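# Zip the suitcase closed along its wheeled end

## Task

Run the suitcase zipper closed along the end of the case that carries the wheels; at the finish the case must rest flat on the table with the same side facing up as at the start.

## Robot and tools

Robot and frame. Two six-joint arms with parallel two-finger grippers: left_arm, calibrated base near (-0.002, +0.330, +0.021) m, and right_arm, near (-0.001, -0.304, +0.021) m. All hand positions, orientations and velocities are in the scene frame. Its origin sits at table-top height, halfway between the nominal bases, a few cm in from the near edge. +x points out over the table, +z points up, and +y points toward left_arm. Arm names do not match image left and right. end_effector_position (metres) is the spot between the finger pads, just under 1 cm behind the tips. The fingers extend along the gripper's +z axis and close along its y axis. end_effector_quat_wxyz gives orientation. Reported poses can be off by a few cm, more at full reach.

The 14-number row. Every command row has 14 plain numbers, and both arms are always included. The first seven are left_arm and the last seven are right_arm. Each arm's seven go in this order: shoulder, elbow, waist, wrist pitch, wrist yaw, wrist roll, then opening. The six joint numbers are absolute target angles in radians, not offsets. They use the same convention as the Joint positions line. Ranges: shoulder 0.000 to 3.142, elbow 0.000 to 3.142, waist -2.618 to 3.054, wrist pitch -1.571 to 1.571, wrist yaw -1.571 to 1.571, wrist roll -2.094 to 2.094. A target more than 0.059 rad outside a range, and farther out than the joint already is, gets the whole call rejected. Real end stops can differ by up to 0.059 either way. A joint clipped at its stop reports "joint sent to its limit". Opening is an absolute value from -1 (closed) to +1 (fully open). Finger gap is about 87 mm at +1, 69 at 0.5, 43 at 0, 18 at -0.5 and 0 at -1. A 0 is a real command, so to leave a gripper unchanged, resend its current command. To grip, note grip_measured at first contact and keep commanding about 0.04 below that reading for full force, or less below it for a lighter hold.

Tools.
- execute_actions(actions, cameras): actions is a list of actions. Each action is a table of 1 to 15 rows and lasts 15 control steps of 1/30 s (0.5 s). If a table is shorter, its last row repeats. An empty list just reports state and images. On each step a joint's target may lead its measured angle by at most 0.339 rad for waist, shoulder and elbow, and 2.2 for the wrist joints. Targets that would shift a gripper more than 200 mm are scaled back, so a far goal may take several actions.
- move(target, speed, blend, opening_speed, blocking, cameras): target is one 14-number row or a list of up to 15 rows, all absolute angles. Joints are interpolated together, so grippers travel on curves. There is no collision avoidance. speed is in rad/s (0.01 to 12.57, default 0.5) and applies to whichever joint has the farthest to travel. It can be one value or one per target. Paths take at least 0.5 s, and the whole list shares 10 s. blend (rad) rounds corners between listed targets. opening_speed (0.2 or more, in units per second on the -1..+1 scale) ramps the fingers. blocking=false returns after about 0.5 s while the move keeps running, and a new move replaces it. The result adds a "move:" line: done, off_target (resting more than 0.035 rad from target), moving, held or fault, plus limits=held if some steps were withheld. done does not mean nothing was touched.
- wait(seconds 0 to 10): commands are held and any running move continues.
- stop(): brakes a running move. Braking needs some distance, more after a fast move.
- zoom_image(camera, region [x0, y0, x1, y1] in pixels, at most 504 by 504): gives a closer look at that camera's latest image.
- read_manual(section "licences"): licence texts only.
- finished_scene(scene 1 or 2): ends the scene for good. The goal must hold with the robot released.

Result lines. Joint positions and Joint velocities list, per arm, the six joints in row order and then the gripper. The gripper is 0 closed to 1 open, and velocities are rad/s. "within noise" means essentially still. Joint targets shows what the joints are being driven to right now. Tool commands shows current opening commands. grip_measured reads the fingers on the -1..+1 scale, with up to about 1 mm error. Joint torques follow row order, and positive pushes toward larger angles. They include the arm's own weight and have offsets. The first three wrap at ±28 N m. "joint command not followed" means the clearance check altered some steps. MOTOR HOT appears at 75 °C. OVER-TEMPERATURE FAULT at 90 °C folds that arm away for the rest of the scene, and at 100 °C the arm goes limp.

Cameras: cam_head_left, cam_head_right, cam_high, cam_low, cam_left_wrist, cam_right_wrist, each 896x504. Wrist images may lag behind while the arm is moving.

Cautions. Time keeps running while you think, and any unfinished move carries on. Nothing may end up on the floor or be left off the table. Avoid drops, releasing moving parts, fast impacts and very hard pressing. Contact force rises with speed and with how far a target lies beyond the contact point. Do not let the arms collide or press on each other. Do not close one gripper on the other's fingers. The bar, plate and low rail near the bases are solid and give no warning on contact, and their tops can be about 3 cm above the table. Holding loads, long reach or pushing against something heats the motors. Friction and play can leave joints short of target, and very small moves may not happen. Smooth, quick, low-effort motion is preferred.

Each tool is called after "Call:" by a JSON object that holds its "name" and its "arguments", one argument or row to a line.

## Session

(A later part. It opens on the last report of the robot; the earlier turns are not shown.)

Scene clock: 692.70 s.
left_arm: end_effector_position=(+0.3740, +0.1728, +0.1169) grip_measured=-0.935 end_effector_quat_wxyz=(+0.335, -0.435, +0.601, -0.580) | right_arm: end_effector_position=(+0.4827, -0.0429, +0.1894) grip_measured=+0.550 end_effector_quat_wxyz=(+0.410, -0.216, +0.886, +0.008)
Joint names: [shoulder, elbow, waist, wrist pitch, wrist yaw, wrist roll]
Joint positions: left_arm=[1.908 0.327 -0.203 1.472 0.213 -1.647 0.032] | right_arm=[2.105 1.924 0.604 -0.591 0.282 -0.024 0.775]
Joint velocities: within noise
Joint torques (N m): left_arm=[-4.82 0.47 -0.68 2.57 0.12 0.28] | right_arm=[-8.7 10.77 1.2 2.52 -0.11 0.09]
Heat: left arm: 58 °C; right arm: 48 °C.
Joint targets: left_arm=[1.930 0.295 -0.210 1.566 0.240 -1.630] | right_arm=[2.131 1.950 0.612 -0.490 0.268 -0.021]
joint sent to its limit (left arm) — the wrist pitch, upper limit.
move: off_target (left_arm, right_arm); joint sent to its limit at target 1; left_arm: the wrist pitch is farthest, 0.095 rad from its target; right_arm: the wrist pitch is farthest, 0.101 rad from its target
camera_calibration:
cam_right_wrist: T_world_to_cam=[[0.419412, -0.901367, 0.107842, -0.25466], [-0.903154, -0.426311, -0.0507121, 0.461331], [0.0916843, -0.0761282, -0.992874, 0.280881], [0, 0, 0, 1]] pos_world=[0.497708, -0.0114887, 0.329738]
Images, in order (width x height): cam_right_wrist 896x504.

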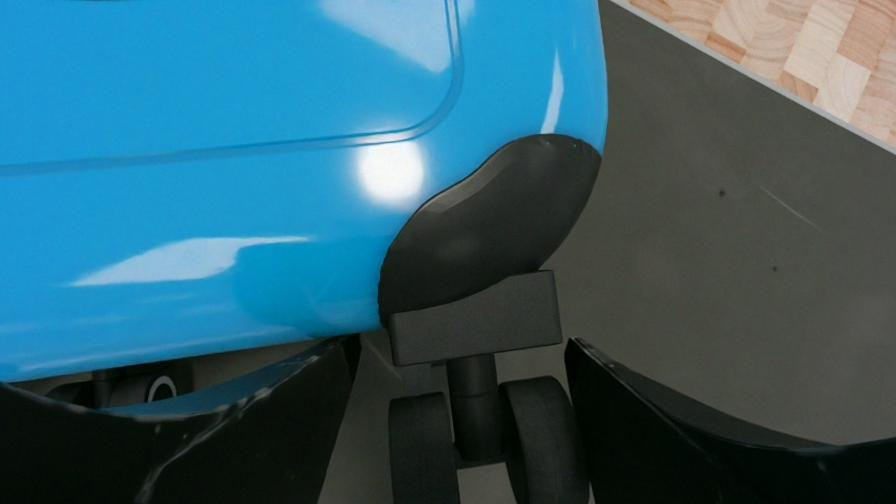

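Call:
{"name": "move", "arguments": {
  "target": [1.93, 0.295, -0.21, 1.567, 0.24, -1.63, -1, 2.125,1.95,0.612,-0.50,0.27,-0.02, 0.0],
  "speed": 0.15,
  "opening_speed": 0.4,
  "cameras": ["cam_right_wrist","cam_left_wrist"]
}}

Scene clock: 698.97 s.
left_arm: end_effector_position=(+0.3740, +0.1728, +0.1169) grip_measured=-0.935 end_effector_quat_wxyz=(+0.335, -0.435, +0.601, -0.580) | right_arm: end_effector_position=(+0.4851, -0.0475, +0.1901) grip_measured=+0.252 end_effector_quat_wxyz=(+0.412, -0.212, +0.886, -0.002)
Joint names: [shoulder, elbow, waist, wrist pitch, wrist yaw, wrist roll]
Joint positions: left_arm=[1.908 0.327 -0.203 1.472 0.213 -1.647 0.032] | right_arm=[2.105 1.924 0.601 -0.589 0.302 -0.025 0.626]
Joint velocities: within noise
Joint torques (N m): left_arm=[-4.75 0.5 -0.73 2.56 0.09 0.28] | right_arm=[-9.26 10.78 1.51 2.4 -0.3 0.08]
Heat: left arm: 59 °C; right arm: 48 °C.
Joint targets: left_arm=[1.930 0.295 -0.210 1.566 0.240 -1.630] | right_arm=[2.125 1.950 0.613 -0.500 0.272 -0.020]
joint sent to its limit (left arm) — the wrist pitch, upper limit.
move: off_target (left_arm, right_arm); left_arm: the wrist pitch is farthest, 0.095 rad from its target; right_arm: the wrist pitch is farthest, 0.089 rad from its target
camera_calibration:
cam_left_wrist: T_world_to_cam=[[0.108246, 0.0261239, 0.993781, -0.158752], [-0.923307, -0.3679, 0.110241, 0.429516], [0.368492, -0.929498, -0.0157034, 0.162239], [0, 0, 0, 1]] pos_world=[0.353976, 0.312967, 0.112962]
cam_right_wrist: T_world_to_cam=[[0.403328, -0.906875, 0.122078, -0.254983], [-0.90971, -0.411787, -0.0534733, 0.465901], [0.098764, -0.0894886, -0.991079, 0.276653], [0, 0, 0, 1]] pos_world=[0.499353, -0.0146285, 0.330226]
Images, in order (width x height): cam_left_wrist 896x504, cam_right_wrist 896x504.

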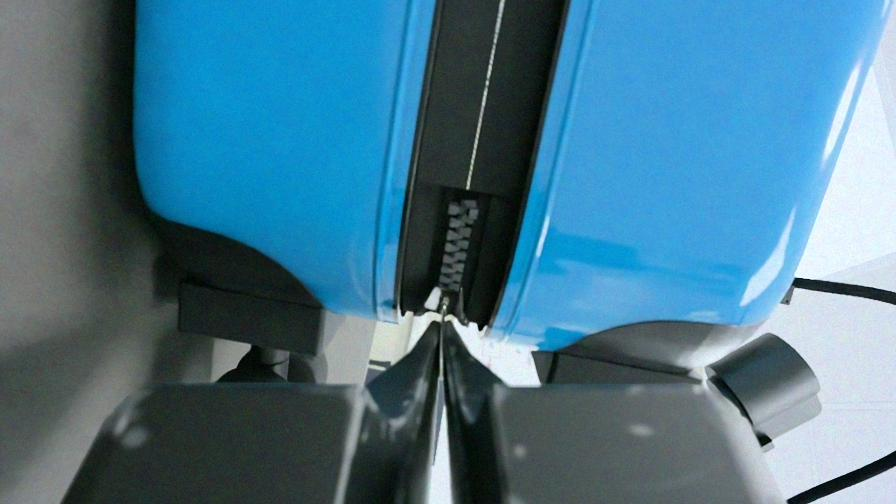

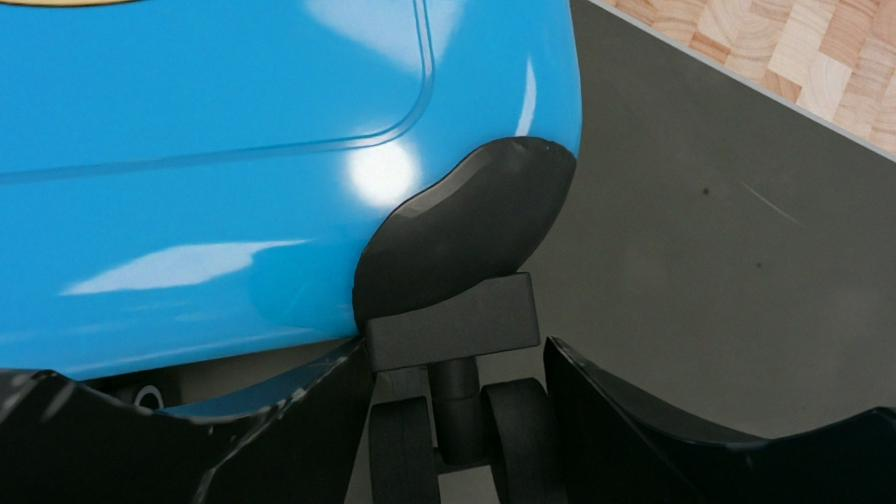

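Call:
{"name": "move", "arguments": {
  "target": [
    [1.93, 0.295, -0.29, 1.567, 0.20, -1.63, -1, 2.125,1.95,0.68,-0.50,0.27,-0.02, 0.1],
    [1.93, 0.295, -0.36, 1.567, 0.16, -1.63, -1, 2.125,1.95,0.74,-0.50,0.27,-0.02, 0.1]
  ],
  "speed": 0.06,
  "blend": 0.02,
  "cameras": ["cam_right_wrist","cam_left_wrist"]
}}

Scene clock: 714.40 s.
left_arm: end_effector_position=(+0.3768, +0.1671, +0.1164) grip_measured=-0.935 end_effector_quat_wxyz=(+0.368, -0.459, +0.584, -0.558) | right_arm: end_effector_position=(+0.4820, -0.0424, +0.2010) grip_measured=+0.260 end_effector_quat_wxyz=(+0.427, -0.222, +0.876, -0.030)
Joint names: [shoulder, elbow, waist, wrist pitch, wrist yaw, wrist roll]
Joint positions: left_arm=[1.9 0.32 -0.293 1.472 0.025 -1.647 0.033] | right_arm=[2.1 1.936 0.636 -0.589 0.374 -0.053 0.63]
Joint velocities: within noise
Joint torques (N m): left_arm=[-3.93 0.85 -5.39 2.56 1.1 0.28] | right_arm=[-8.92 9.59 9.87 2.41 -1.03 0.36]
Heat: left arm: 59 °C; right arm: 47 °C.
Joint targets: left_arm=[1.931 0.291 -0.358 1.566 0.159 -1.630] | right_arm=[2.124 1.950 0.739 -0.500 0.270 -0.021]
joint sent to its limit (left arm) — the wrist pitch, upper limit.
move: off_target (left_arm, right_arm); joint sent to its limit at target 1; left_arm: the wrist yaw is farthest, 0.135 rad from its target; right_arm: the waist is farthest, 0.104 rad from its target
camera_calibration:
cam_left_wrist: T_world_to_cam=[[0.101554, 0.0167561, 0.994689, -0.154279], [-0.883679, -0.457734, 0.0979314, 0.431625], [0.456944, -0.888931, -0.0316779, 0.117622], [0, 0, 0, 1]] pos_world=[0.343339, 0.304713, 0.114916]
cam_right_wrist: T_world_to_cam=[[0.395343, -0.899286, 0.187052, -0.259321], [-0.907217, -0.414158, -0.0736938, 0.46855], [0.143741, -0.140562, -0.979582, 0.262006], [0, 0, 0, 1]] pos_world=[0.489937, -0.00232235, 0.339692]
Images, in order (width x height): cam_left_wrist 896x504, cam_right_wrist 896x504.

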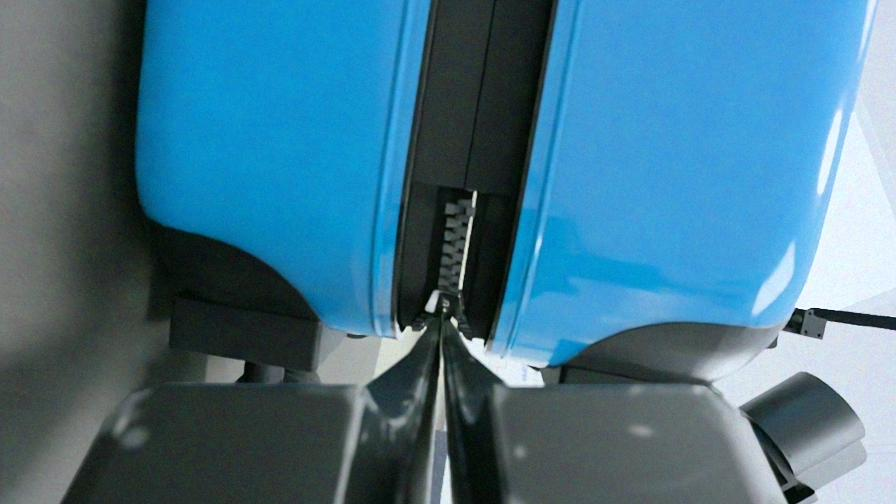

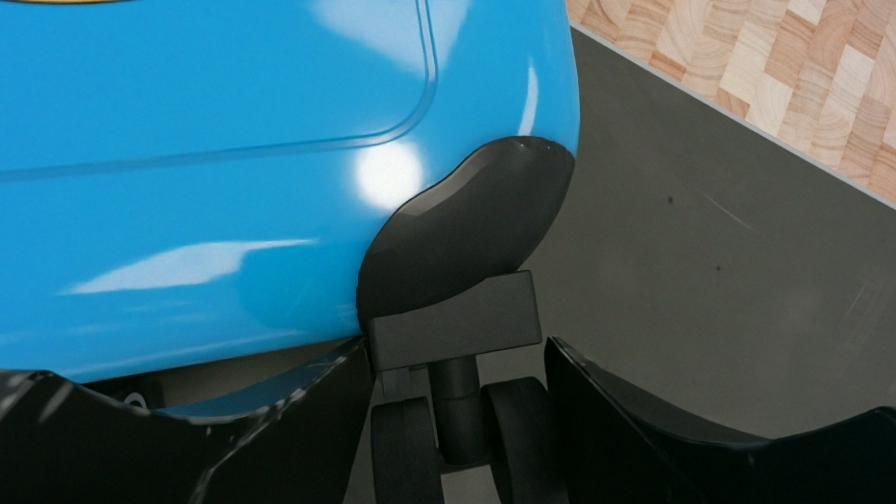

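Call:
{"name": "move", "arguments": {
  "target": [
    [1.93, 0.295, -0.36, 1.567, 0.22, -1.63, -1, 2.20,1.93,0.74,-0.50,0.27,-0.02, 0.1],
    [1.93, 0.27, -0.42, 1.567, 0.30, -1.63, -1, 2.23,1.93,0.80,-0.50,0.27,-0.02, 0.1]
  ],
  "speed": 0.06,
  "blend": 0.02,
  "cameras": ["cam_right_wrist","cam_left_wrist","cam_low"]
}}

Scene clock: 736.27 s.
left_arm: end_effector_position=(+0.3654, +0.1459, +0.1157) grip_measured=-0.934 end_effector_quat_wxyz=(+0.351, -0.442, +0.599, -0.568) | right_arm: end_effector_position=(+0.4732, -0.0266, +0.1790) grip_measured=+0.336 end_effector_quat_wxyz=(+0.415, -0.239, +0.876, -0.062)
Joint names: [shoulder, elbow, waist, wrist pitch, wrist yaw, wrist roll]
Joint positions: left_arm=[1.899 0.315 -0.35 1.472 0.028 -1.647 0.033] | right_arm=[2.151 1.936 0.69 -0.589 0.451 -0.057 0.668]
Joint velocities: within noise
Joint torques (N m): left_arm=[-4.05 0.02 -5.97 2.58 2.42 0.27] | right_arm=[-4.52 7.56 10.51 2.34 -1.78 0.42]
Heat: left arm: 59 °C; right arm: 47 °C.
Joint targets: left_arm=[1.929 0.275 -0.420 1.566 0.299 -1.630] | right_arm=[2.230 1.930 0.800 -0.500 0.270 -0.019]
joint sent to its limit (left arm) — the wrist pitch, upper limit.
move: off_target (left_arm, right_arm); joint sent to its limit at target 1; left_arm: the wrist yaw is farthest, 0.272 rad from its target; right_arm: the wrist yaw is farthest, 0.181 rad from its target
camera_calibration:
cam_left_wrist: T_world_to_cam=[[0.105095, 0.00983461, 0.994414, -0.152338], [-0.909186, -0.404182, 0.100085, 0.413212], [0.402908, -0.914626, -0.0335362, 0.127616], [0, 0, 0, 1]] pos_world=[0.340279, 0.285232, 0.11441]
cam_right_wrist: T_world_to_cam=[[0.399253, -0.88125, 0.252972, -0.250611], [-0.906439, -0.420845, -0.0354615, 0.458129], [0.137713, -0.215146, -0.966823, 0.242563], [0, 0, 0, 1]] pos_world=[0.48192, 0.0241366, 0.31416]
Images, in order (width x height): cam_low 896x504, cam_left_wrist 896x504, cam_right_wrist 896x504.

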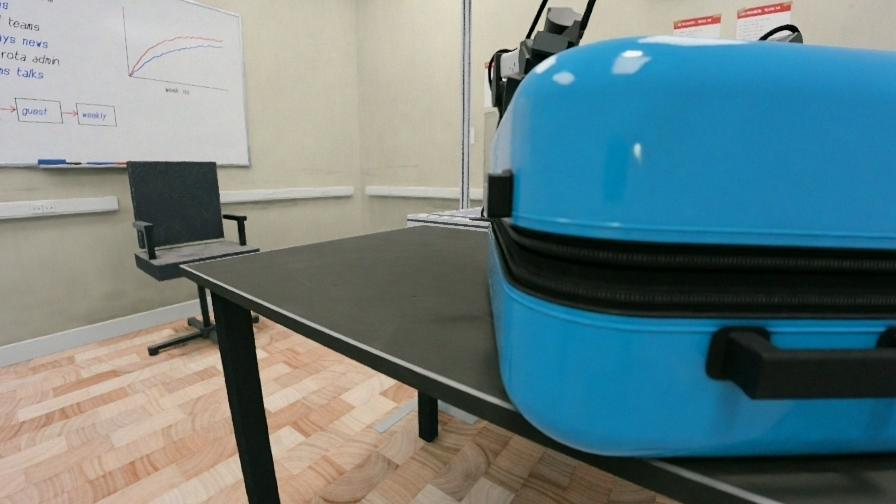

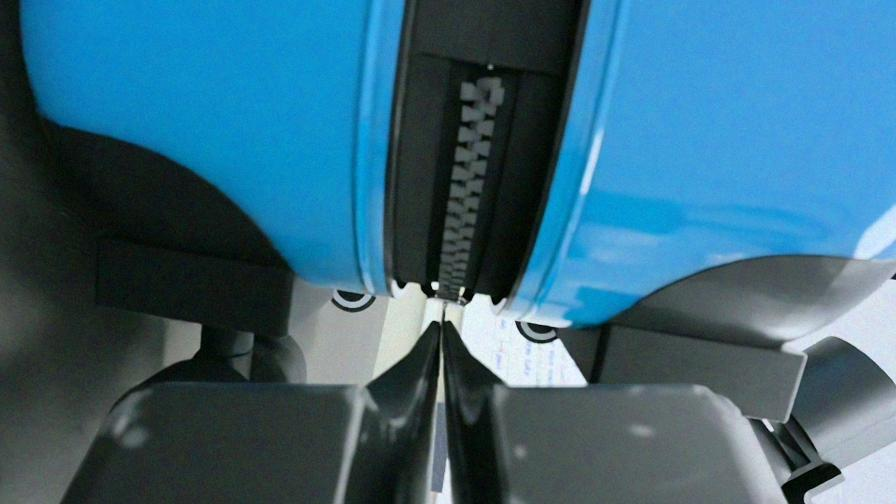

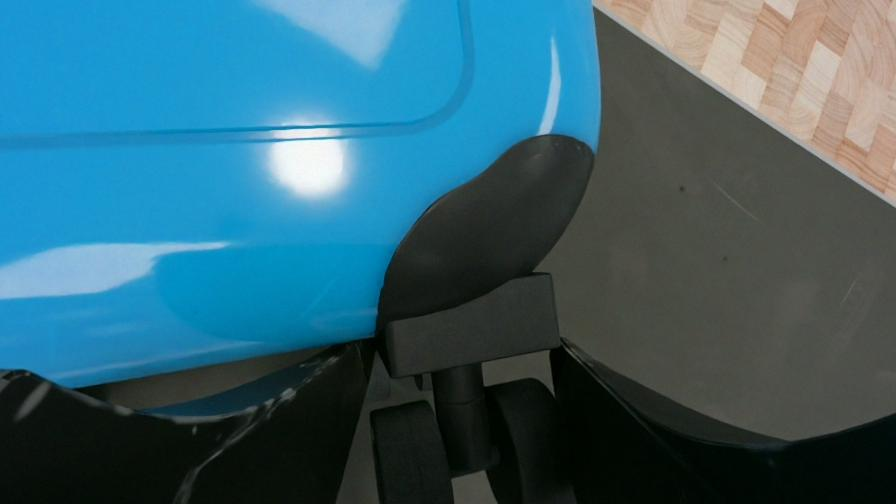

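Call:
{"name": "move", "arguments": {
  "target": [
    [1.93, 0.28, -0.48, 1.567, 0.30, -1.63, -1, 2.23,1.93,0.82,-0.50,0.27,-0.02, 0.1],
    [1.93, 0.30, -0.54, 1.567, 0.34, -1.63, -1, 2.23,1.93,0.84,-0.50,0.25,-0.02, 0.1]
  ],
  "speed": 0.06,
  "blend": 0.02,
  "cameras": ["cam_right_wrist","cam_left_wrist","cam_high"]
}}

Scene clock: 744.47 s.
left_arm: end_effector_position=(+0.3566, +0.1279, +0.1163) grip_measured=-0.932 end_effector_quat_wxyz=(+0.342, -0.431, +0.606, -0.574) | right_arm: end_effector_position=(+0.4650, -0.0139, +0.1766) grip_measured=+0.364 end_effector_quat_wxyz=(+0.414, -0.253, +0.872, -0.061)
Joint names: [shoulder, elbow, waist, wrist pitch, wrist yaw, wrist roll]
Joint positions: left_arm=[1.897 0.315 -0.41 1.472 0.002 -1.649 0.034] | right_arm=[2.157 1.936 0.719 -0.591 0.457 -0.06 0.682]
Joint velocities: within noise
Joint torques (N m): left_arm=[-3.78 1.44 -10.71 2.57 3.05 0.27] | right_arm=[-5 7.56 11.48 2.35 -2.04 0.44]
Heat: left arm: 60 °C; right arm: 47 °C.
Joint targets: left_arm=[1.931 0.295 -0.540 1.566 0.338 -1.630] | right_arm=[2.230 1.930 0.840 -0.499 0.251 -0.021]
joint sent to its limit (left arm) — the wrist pitch, upper limit.
move: off_target (left_arm, right_arm); joint sent to its limit at target 1; left_arm: the wrist yaw is farthest, 0.338 rad from its target; right_arm: the wrist yaw is farthest, 0.207 rad from its target
camera_calibration:
cam_left_wrist: T_world_to_cam=[[0.103365, 0.00564782, 0.994627, -0.150657], [-0.922507, -0.373335, 0.09799, 0.398956], [0.371883, -0.927679, -0.0333797, 0.127518], [0, 0, 0, 1]] pos_world=[0.33619, 0.268091, 0.11501]
cam_right_wrist: T_world_to_cam=[[0.423232, -0.867412, 0.261668, -0.248101], [-0.894791, -0.445507, -0.0295559, 0.449184], [0.142212, -0.221629, -0.964705, 0.241572], [0, 0, 0, 1]] pos_world=[0.472575, 0.0384482, 0.311242]
Images, in order (width x height): cam_high 896x504, cam_left_wrist 896x504, cam_right_wrist 896x504.

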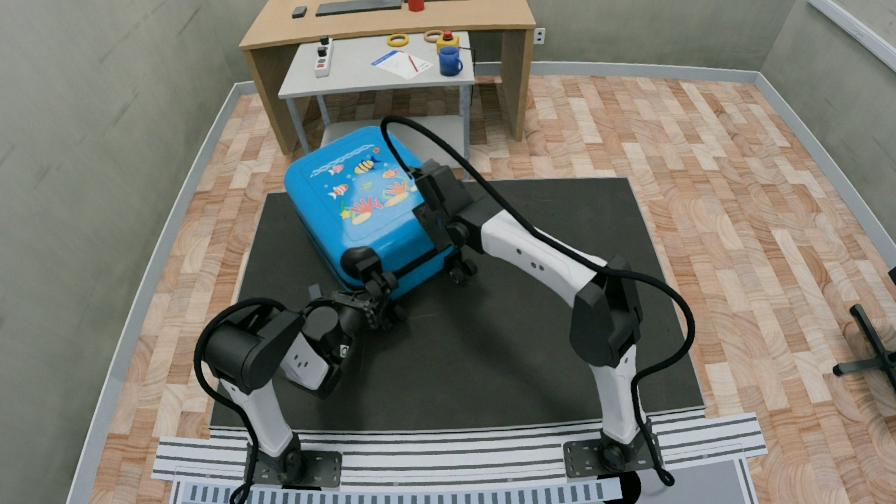

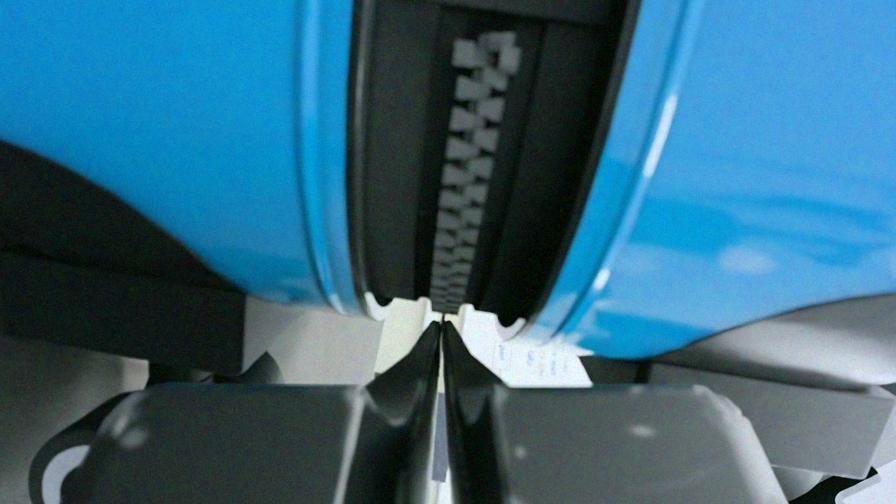

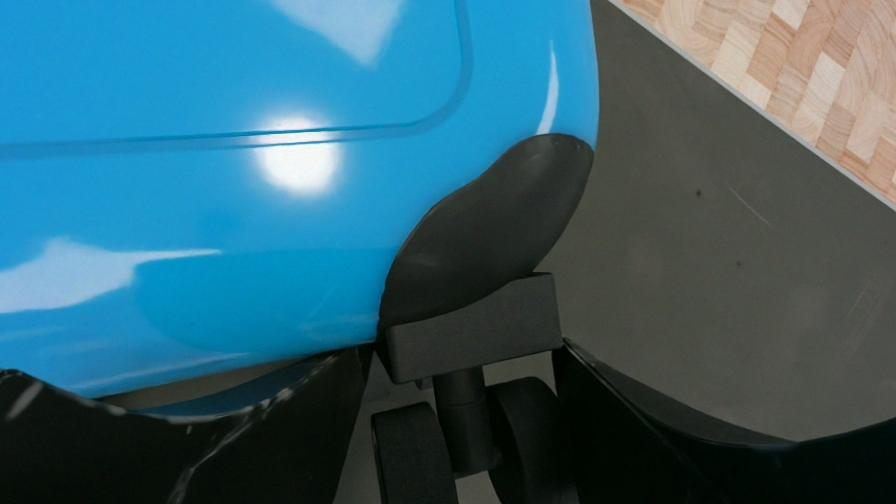

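Call:
{"name": "move", "arguments": {
  "target": [
    [1.94, 0.36, -0.59, 1.567, 0.36, -1.63, -1, 2.24,1.93,0.86,-0.50,0.23,-0.02, 0.0],
    [1.96, 0.42, -0.64, 1.567, 0.38, -1.63, -1, 2.24,1.93,0.88,-0.50,0.21,-0.02, 0.0]
  ],
  "speed": 0.06,
  "blend": 0.02,
  "cameras": ["cam_right_wrist","cam_left_wrist","cam_high"]
}}

Scene clock: 756.50 s.
left_arm: end_effector_position=(+0.3621, +0.1080, +0.1181) grip_measured=-0.931 end_effector_quat_wxyz=(+0.346, -0.425, +0.603, -0.579) | right_arm: end_effector_position=(+0.4621, -0.0127, +0.1758) grip_measured=+0.372 end_effector_quat_wxyz=(+0.410, -0.264, +0.871, -0.065)
Joint names: [shoulder, elbow, waist, wrist pitch, wrist yaw, wrist roll]
Joint positions: left_arm=[1.934 0.369 -0.471 1.472 -0.055 -1.649 0.035] | right_arm=[2.157 1.936 0.725 -0.6 0.457 -0.076 0.686]
Joint velocities: within noise
Joint torques (N m): left_arm=[-4.62 6.94 -13.74 2.56 3.98 0.29] | right_arm=[-4.16 7.54 14.6 2.42 -2.46 0.6]
Heat: left arm: 60 °C; right arm: 48 °C.
Joint targets: left_arm=[1.961 0.419 -0.638 1.566 0.380 -1.630] | right_arm=[2.240 1.930 0.880 -0.500 0.210 -0.020]
joint sent to its limit (left arm) — the wrist pitch, upper limit.
move: off_target (left_arm, right_arm); blend cut to 0 rad at target 1; joint sent to its limit at target 1; left_arm: the wrist yaw is farthest, 0.435 rad from its target; right_arm: the wrist yaw is farthest, 0.247 rad from its target
camera_calibration:
cam_left_wrist: T_world_to_cam=[[0.0857454, 0.00718666, 0.996291, -0.14694], [-0.925896, -0.368694, 0.0823465, 0.398898], [0.367918, -0.929523, -0.0249597, 0.10775], [0, 0, 0, 1]] pos_world=[0.342295, 0.248283, 0.116237]
cam_right_wrist: T_world_to_cam=[[0.438867, -0.855579, 0.274554, -0.254923], [-0.887398, -0.460686, -0.0171294, 0.44129], [0.141139, -0.236121, -0.961419, 0.241164], [0, 0, 0, 1]] pos_world=[0.46944, 0.0421329, 0.309409]
Images, in order (width x height): cam_high 896x504, cam_left_wrist 896x504, cam_right_wrist 896x504.

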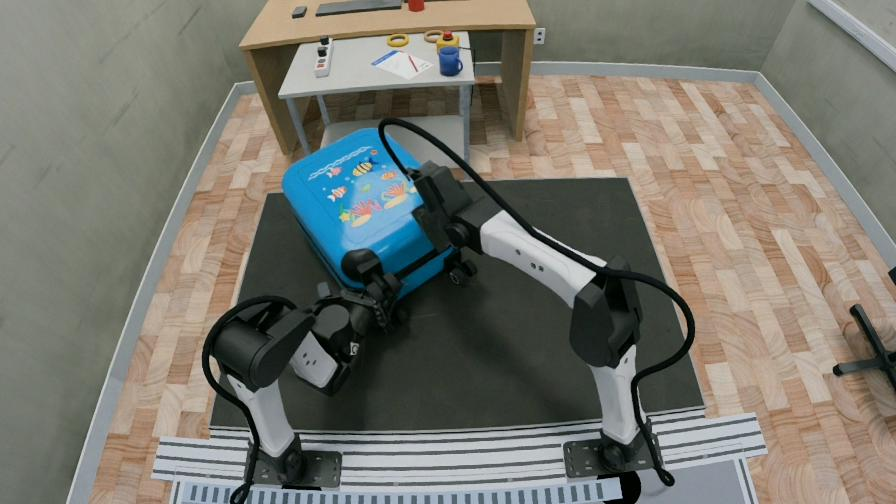

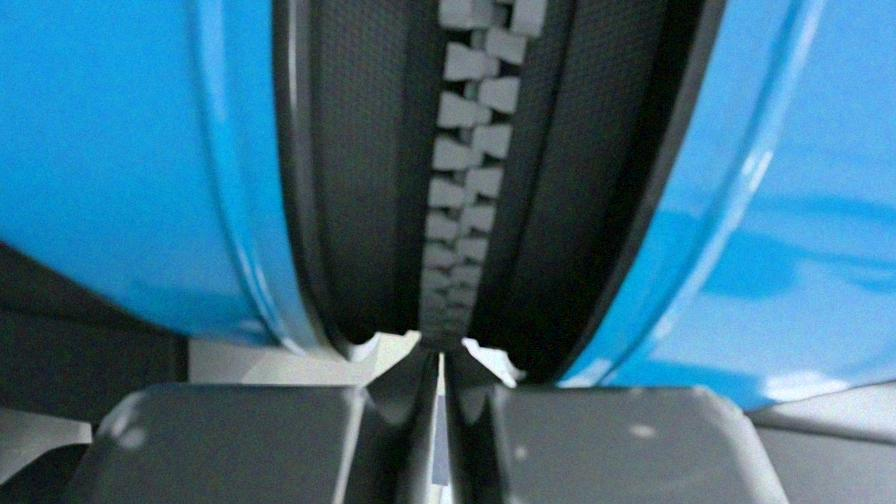

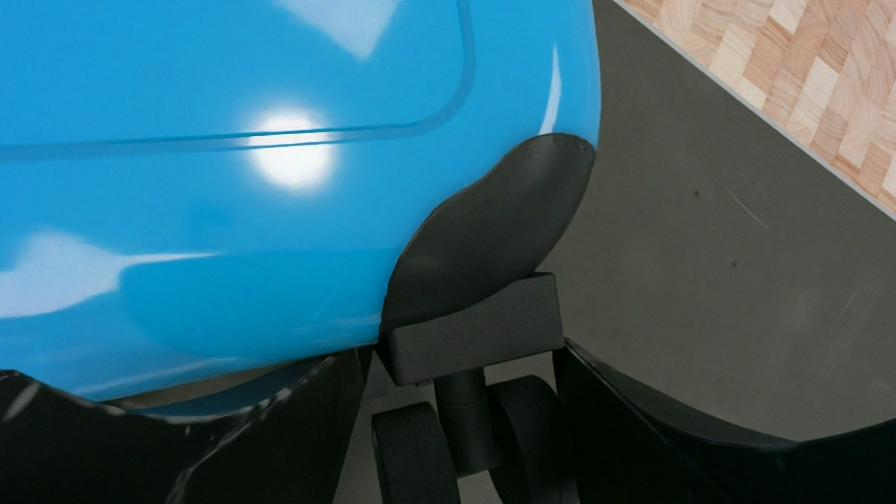

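Call:
{"name": "move", "arguments": {
  "target": [
    [1.985, 0.47, -0.70, 1.567, 0.25, -1.63, -1, 2.24,1.93,0.90,-0.50,0.20,-0.02, 0.0],
    [2.03, 0.54, -0.80, 1.567, 0.05, -1.63, -1, 2.24,1.93,0.92,-0.50,0.19,-0.02, 0.0]
  ],
  "speed": 0.07,
  "blend": 0.02,
  "cameras": ["cam_right_wrist","cam_left_wrist","cam_high"]
}}

Scene clock: 770.10 s.
left_arm: end_effector_position=(+0.3774, +0.0827, +0.1208) grip_measured=-0.936 end_effector_quat_wxyz=(+0.406, -0.462, +0.560, -0.555) | right_arm: end_effector_position=(+0.4523, -0.0086, +0.1739) grip_measured=+0.394 end_effector_quat_wxyz=(+0.404, -0.274, +0.869, -0.082)
Joint names: [shoulder, elbow, waist, wrist pitch, wrist yaw, wrist roll]
Joint positions: left_arm=[2.008 0.475 -0.64 1.472 -0.394 -1.649 0.032] | right_arm=[2.16 1.936 0.754 -0.625 0.497 -0.077 0.697]
Joint velocities: within noise
Joint torques (N m): left_arm=[-5.96 8.35 -13.29 2.47 4.06 0.28] | right_arm=[-4.48 7.5 15.66 2.61 -3.05 0.63]
Heat: left arm: 60 °C; right arm: 51 °C.
Joint targets: left_arm=[2.030 0.540 -0.801 1.566 0.050 -1.630] | right_arm=[2.240 1.930 0.920 -0.501 0.190 -0.019]
joint sent to its limit (left arm) — the wrist pitch, upper limit.
move: off_target (left_arm, right_arm); joint sent to its limit at target 1; left_arm: the wrist yaw is farthest, 0.444 rad from its target; right_arm: the wrist yaw is farthest, 0.307 rad from its target
camera_calibration:
cam_left_wrist: T_world_to_cam=[[0.0439528, 0.0134114, 0.998944, -0.135868], [-0.852939, -0.52011, 0.0445115, 0.393037], [0.520158, -0.853994, -0.0114212, 0.0133334], [0, 0, 0, 1]] pos_world=[0.334273, 0.217631, 0.118382]
cam_right_wrist: T_world_to_cam=[[0.442019, -0.841873, 0.309628, -0.254035], [-0.885755, -0.464146, 0.00248117, 0.430298], [0.141624, -0.275352, -0.950854, 0.239319], [0, 0, 0, 1]] pos_world=[0.459534, 0.0517529, 0.305146]
Images, in order (width x height): cam_high 896x504, cam_left_wrist 896x504, cam_right_wrist 896x504.

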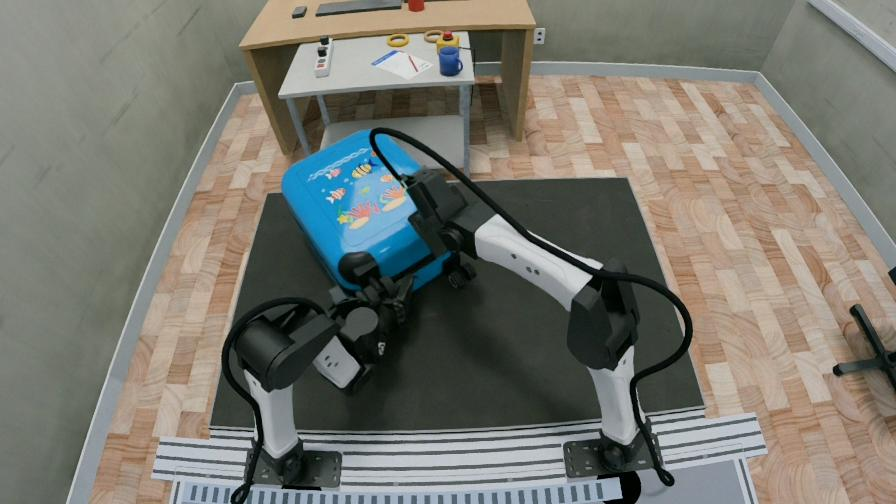

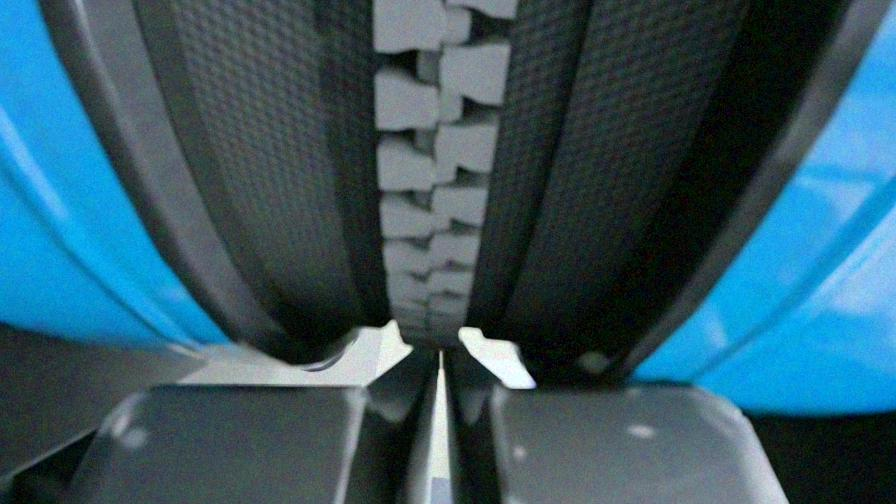

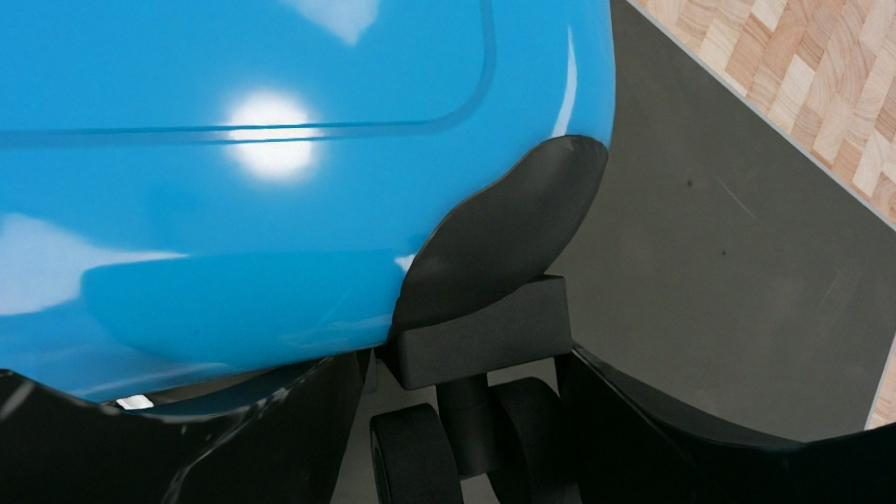

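Call:
{"name": "move", "arguments": {
  "target": [
    [2.085, 0.63, -0.88, 1.567, -0.10, -1.63, -1, 2.24,1.93,0.93,-0.50,0.18,-0.02, 0.0],
    [2.15, 0.77, -0.97, 1.567, -0.36, -1.63, -1, 2.24,1.93,0.94,-0.50,0.17,-0.02, 0.0]
  ],
  "speed": 0.07,
  "blend": 0.02,
  "cameras": ["cam_right_wrist","cam_left_wrist","cam_high"]
}}

Scene clock: 784.77 s.
left_arm: end_effector_position=(+0.3951, +0.0528, +0.1218) grip_measured=-0.936 end_effector_quat_wxyz=(+0.473, -0.514, +0.487, -0.524) | right_arm: end_effector_position=(+0.4370, -0.0017, +0.1716) grip_measured=+0.379 end_effector_quat_wxyz=(+0.393, -0.292, +0.867, -0.095)
Joint names: [shoulder, elbow, waist, wrist pitch, wrist yaw, wrist roll]
Joint positions: left_arm=[2.147 0.676 -0.802 1.466 -0.781 -1.649 0.032] | right_arm=[2.16 1.936 0.791 -0.664 0.524 -0.077 0.689]
Joint velocities: within noise
Joint torques (N m): left_arm=[-8.9 10.66 -13.7 2.38 3.83 0.25] | right_arm=[-4.37 7.45 14.05 2.94 -3.53 0.62]
Heat: left arm: 60 °C; right arm: 54 °C.
Joint targets: left_arm=[2.151 0.769 -0.969 1.565 -0.359 -1.630] | right_arm=[2.240 1.930 0.939 -0.500 0.170 -0.020]
joint sent to its limit (left arm) — the wrist pitch, upper limit.
move: off_target (left_arm, right_arm); joint sent to its limit at target 1; left_arm: the wrist yaw is farthest, 0.421 rad from its target; right_arm: the wrist yaw is farthest, 0.354 rad from its target
camera_calibration:
cam_left_wrist: T_world_to_cam=[[-0.0108395, 0.0440018, 0.998973, -0.1172], [-0.717728, -0.695948, 0.0228666, 0.351087], [0.69624, -0.716742, 0.039125, -0.104429], [0, 0, 0, 1]] pos_world=[0.323422, 0.174647, 0.113137]
cam_right_wrist: T_world_to_cam=[[0.462721, -0.819043, 0.339202, -0.254812], [-0.87616, -0.480801, 0.0342591, 0.410285], [0.135029, -0.313047, -0.94009, 0.242205], [0, 0, 0, 1]] pos_world=[0.444678, 0.0643853, 0.300071]
Images, in order (width x height): cam_high 896x504, cam_left_wrist 896x504, cam_right_wrist 896x504.

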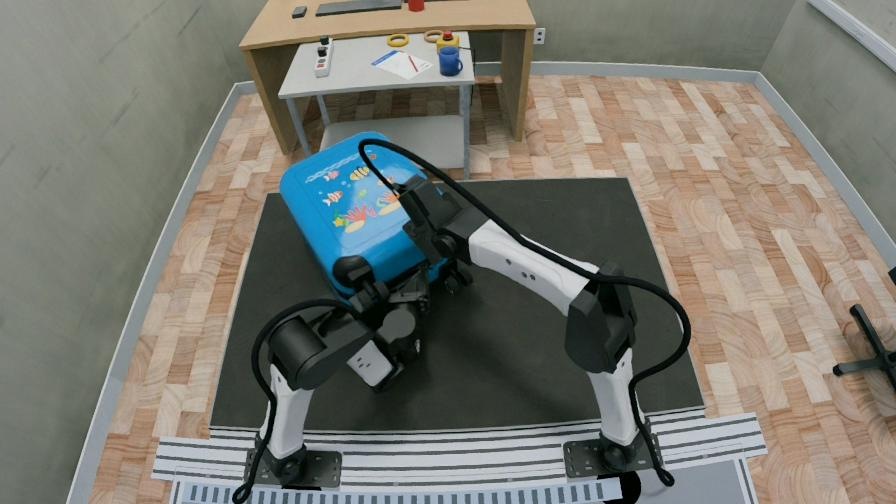

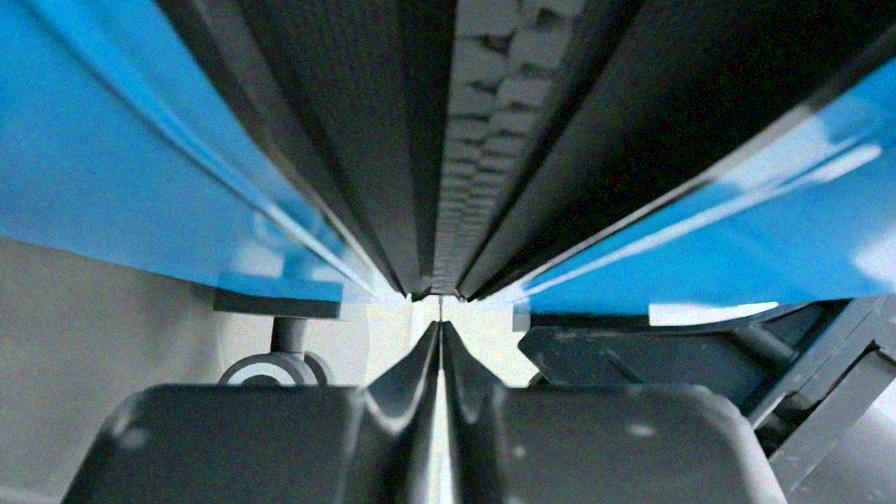

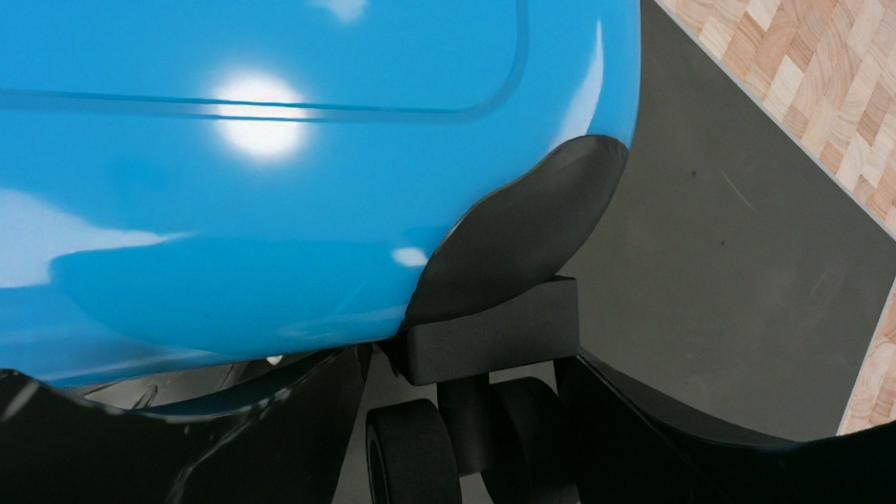

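Call:
{"name": "move", "arguments": {
  "target": [
    [2.195, 0.87, -1.02, 1.567, -0.52, -1.63, -1, 2.24,1.93,0.95,-0.50,0.14,-0.02, 0.0],
    [2.235, 0.99, -1.08, 1.567, -0.68, -1.63, -1, 2.24,1.93,0.95,-0.50,0.13,-0.02, 0.0]
  ],
  "speed": 0.07,
  "blend": 0.02,
  "cameras": ["cam_right_wrist","cam_left_wrist","cam_high"]
}}

Scene clock: 799.73 s.
left_arm: end_effector_position=(+0.4036, +0.0359, +0.1250) grip_measured=-0.936 end_effector_quat_wxyz=(+0.524, -0.560, +0.414, -0.490) | right_arm: end_effector_position=(+0.4262, +0.0046, +0.1709) grip_measured=+0.283 end_effector_quat_wxyz=(+0.387, -0.308, +0.863, -0.099)
Joint names: [shoulder, elbow, waist, wrist pitch, wrist yaw, wrist roll]
Joint positions: left_arm=[2.258 0.869 -0.899 1.453 -1.085 -1.626 0.032] | right_arm=[2.158 1.936 0.817 -0.689 0.534 -0.083 0.641]
Joint velocities: within noise
Joint torques (N m): left_arm=[-12.49 13.01 -14.9 2.34 3.68 0.17] | right_arm=[-4.15 7.41 12.66 3.16 -4.03 0.68]
Heat: left arm: 64 °C; right arm: 59 °C.
Joint targets: left_arm=[2.235 0.991 -1.080 1.566 -0.681 -1.619] | right_arm=[2.240 1.930 0.950 -0.499 0.131 -0.021]
joint sent to its limit (left arm) — the wrist pitch, upper limit.
move: off_target (left_arm, right_arm); joint sent to its limit at target 1; left_arm: the wrist yaw is farthest, 0.405 rad from its target; right_arm: the wrist yaw is farthest, 0.404 rad from its target
camera_calibration:
cam_left_wrist: T_world_to_cam=[[-0.0584115, 0.0715195, 0.995727, -0.100895], [-0.559906, -0.828128, 0.0266362, 0.28596], [0.826495, -0.555958, 0.0884164, -0.187064], [0, 0, 0, 1]] pos_world=[0.308824, 0.140028, 0.109387]
cam_right_wrist: T_world_to_cam=[[0.486346, -0.798092, 0.355692, -0.257469], [-0.863379, -0.501526, 0.0552065, 0.394838], [0.134329, -0.333946, -0.932971, 0.244106], [0, 0, 0, 1]] pos_world=[0.433323, 0.074056, 0.297526]
Images, in order (width x height): cam_high 896x504, cam_left_wrist 896x504, cam_right_wrist 896x504.

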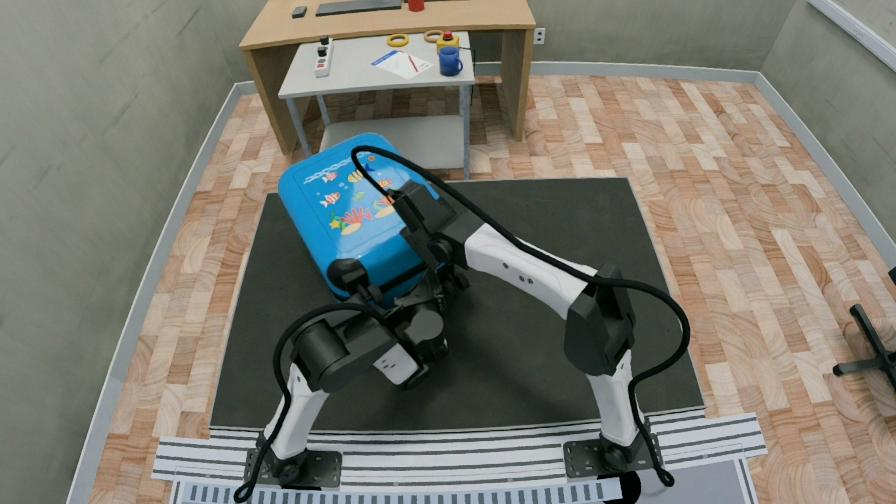

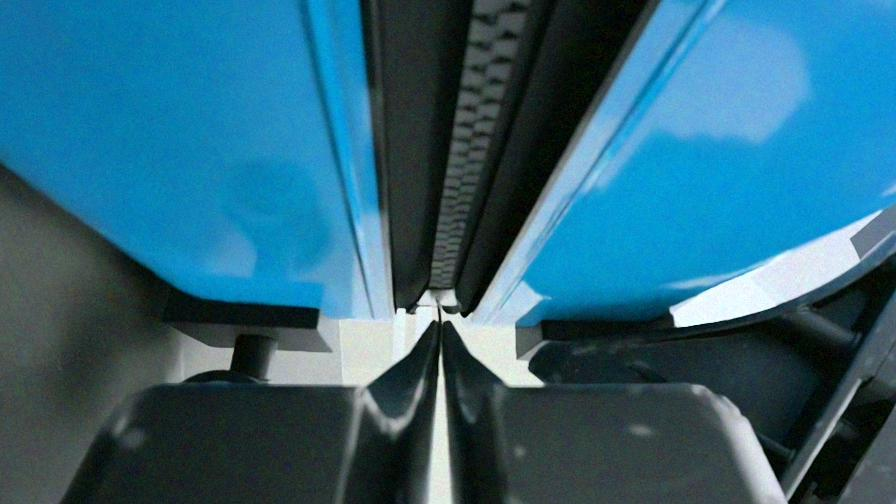

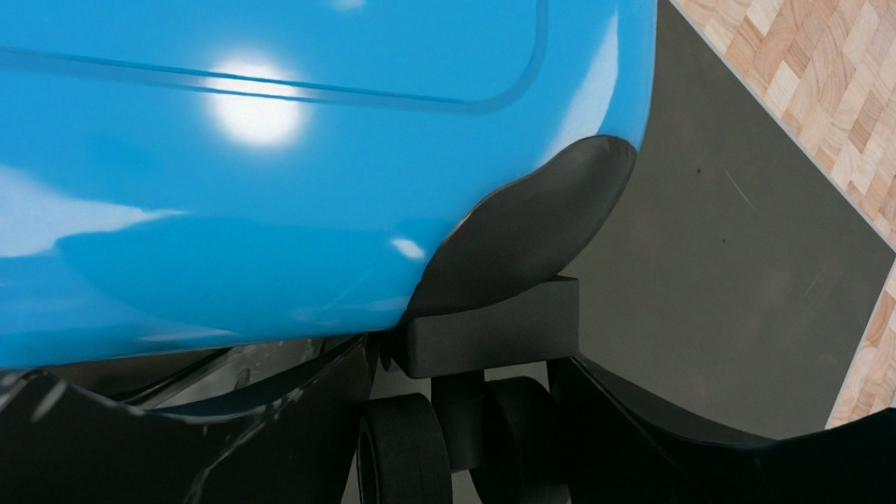

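Call:
{"name": "move", "arguments": {
  "target": [
    [2.31, 1.08, -1.10, 1.567, -0.80, -1.63, -1, 2.24,1.93,0.96,-0.50,0.17,-0.02, -0.05],
    [2.355, 1.18, -1.13, 1.567, -0.90, -1.63, -1, 2.24,1.93,0.96,-0.50,0.17,-0.02, -0.05]
  ],
  "speed": 0.07,
  "blend": 0.02,
  "cameras": ["cam_right_wrist","cam_left_wrist","cam_head_right"]
}}

Scene clock: 813.97 s.
left_arm: end_effector_position=(+0.4114, +0.0164, +0.1245) grip_measured=-0.936 end_effector_quat_wxyz=(-0.541, +0.597, -0.350, +0.478) | right_arm: end_effector_position=(+0.4170, +0.0129, +0.1705) grip_measured=+0.280 end_effector_quat_wxyz=(+0.385, -0.314, +0.862, -0.097)
Joint names: [shoulder, elbow, waist, wrist pitch, wrist yaw, wrist roll]
Joint positions: left_arm=[2.374 1.067 -0.95 1.449 -1.267 -1.624 0.032] | right_arm=[2.158 1.936 0.842 -0.7 0.54 -0.071 0.64]
Joint velocities: within noise
Joint torques (N m): left_arm=[-13.09 12.63 -14.87 2.23 3.38 0] | right_arm=[-4.14 7.41 11.37 3.24 -3.68 0.56]
Heat: left arm: 66 °C; right arm: 62 °C.
Joint targets: left_arm=[2.356 1.179 -1.130 1.566 -0.900 -1.630] | right_arm=[2.240 1.930 0.961 -0.500 0.170 -0.020]
joint sent to its limit (left arm) — the wrist pitch, upper limit.
move: off_target (left_arm, right_arm); joint sent to its limit at target 1; left_arm: the wrist yaw is farthest, 0.367 rad from its target; right_arm: the wrist yaw is farthest, 0.370 rad from its target
camera_calibration:
cam_left_wrist: T_world_to_cam=[[-0.10248, 0.132704, 0.985844, -0.0802136], [-0.448534, -0.890756, 0.0732784, 0.223637], [0.887871, -0.434675, 0.150807, -0.239266], [0, 0, 0, 1]] pos_world=[0.304526, 0.105848, 0.0987732]
cam_right_wrist: T_world_to_cam=[[0.497599, -0.791146, 0.355644, -0.251001], [-0.856808, -0.512204, 0.0593811, 0.387875], [0.135183, -0.334267, -0.932733, 0.247321], [0, 0, 0, 1]] pos_world=[0.423798, 0.082764, 0.296919]
Images, in order (width x height): cam_head_right 896x504, cam_left_wrist 896x504, cam_right_wrist 896x504.

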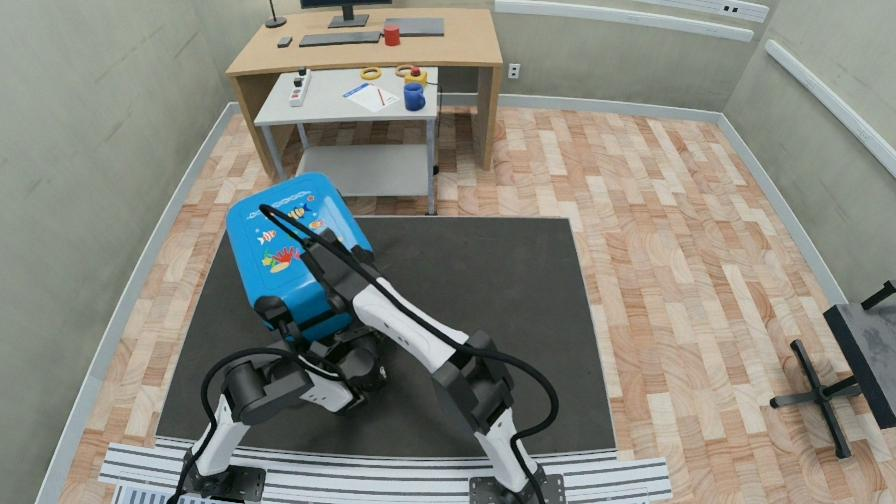

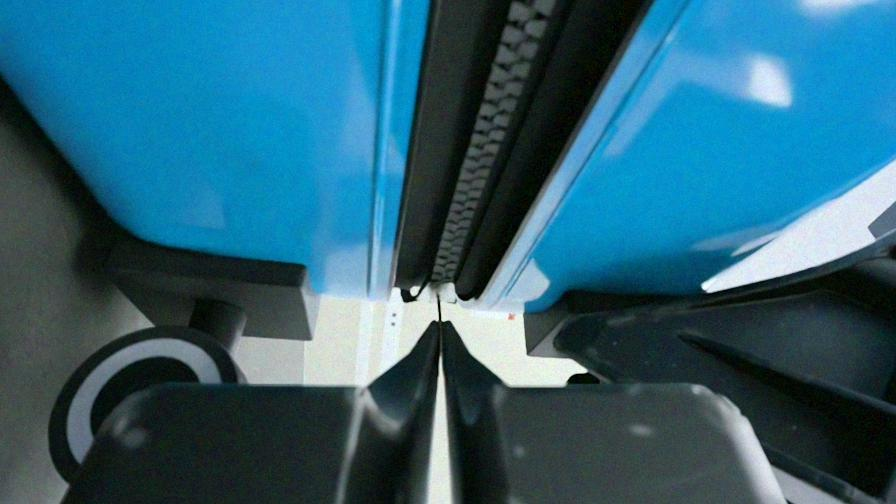

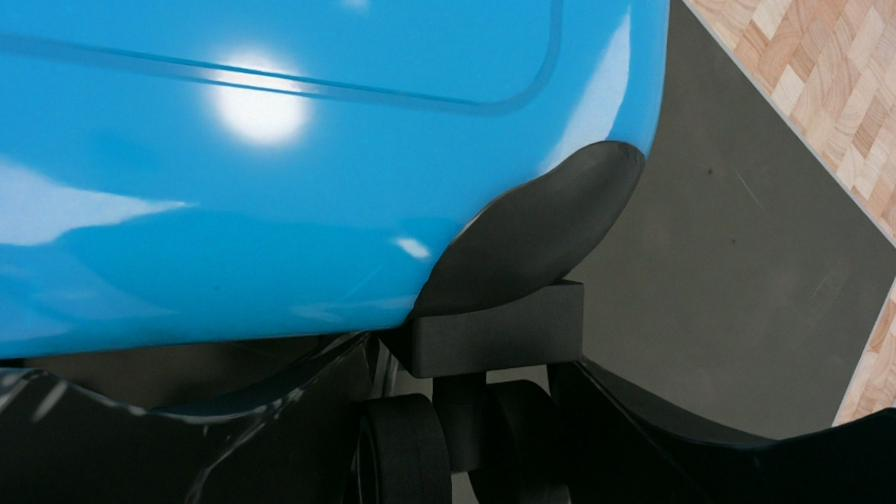

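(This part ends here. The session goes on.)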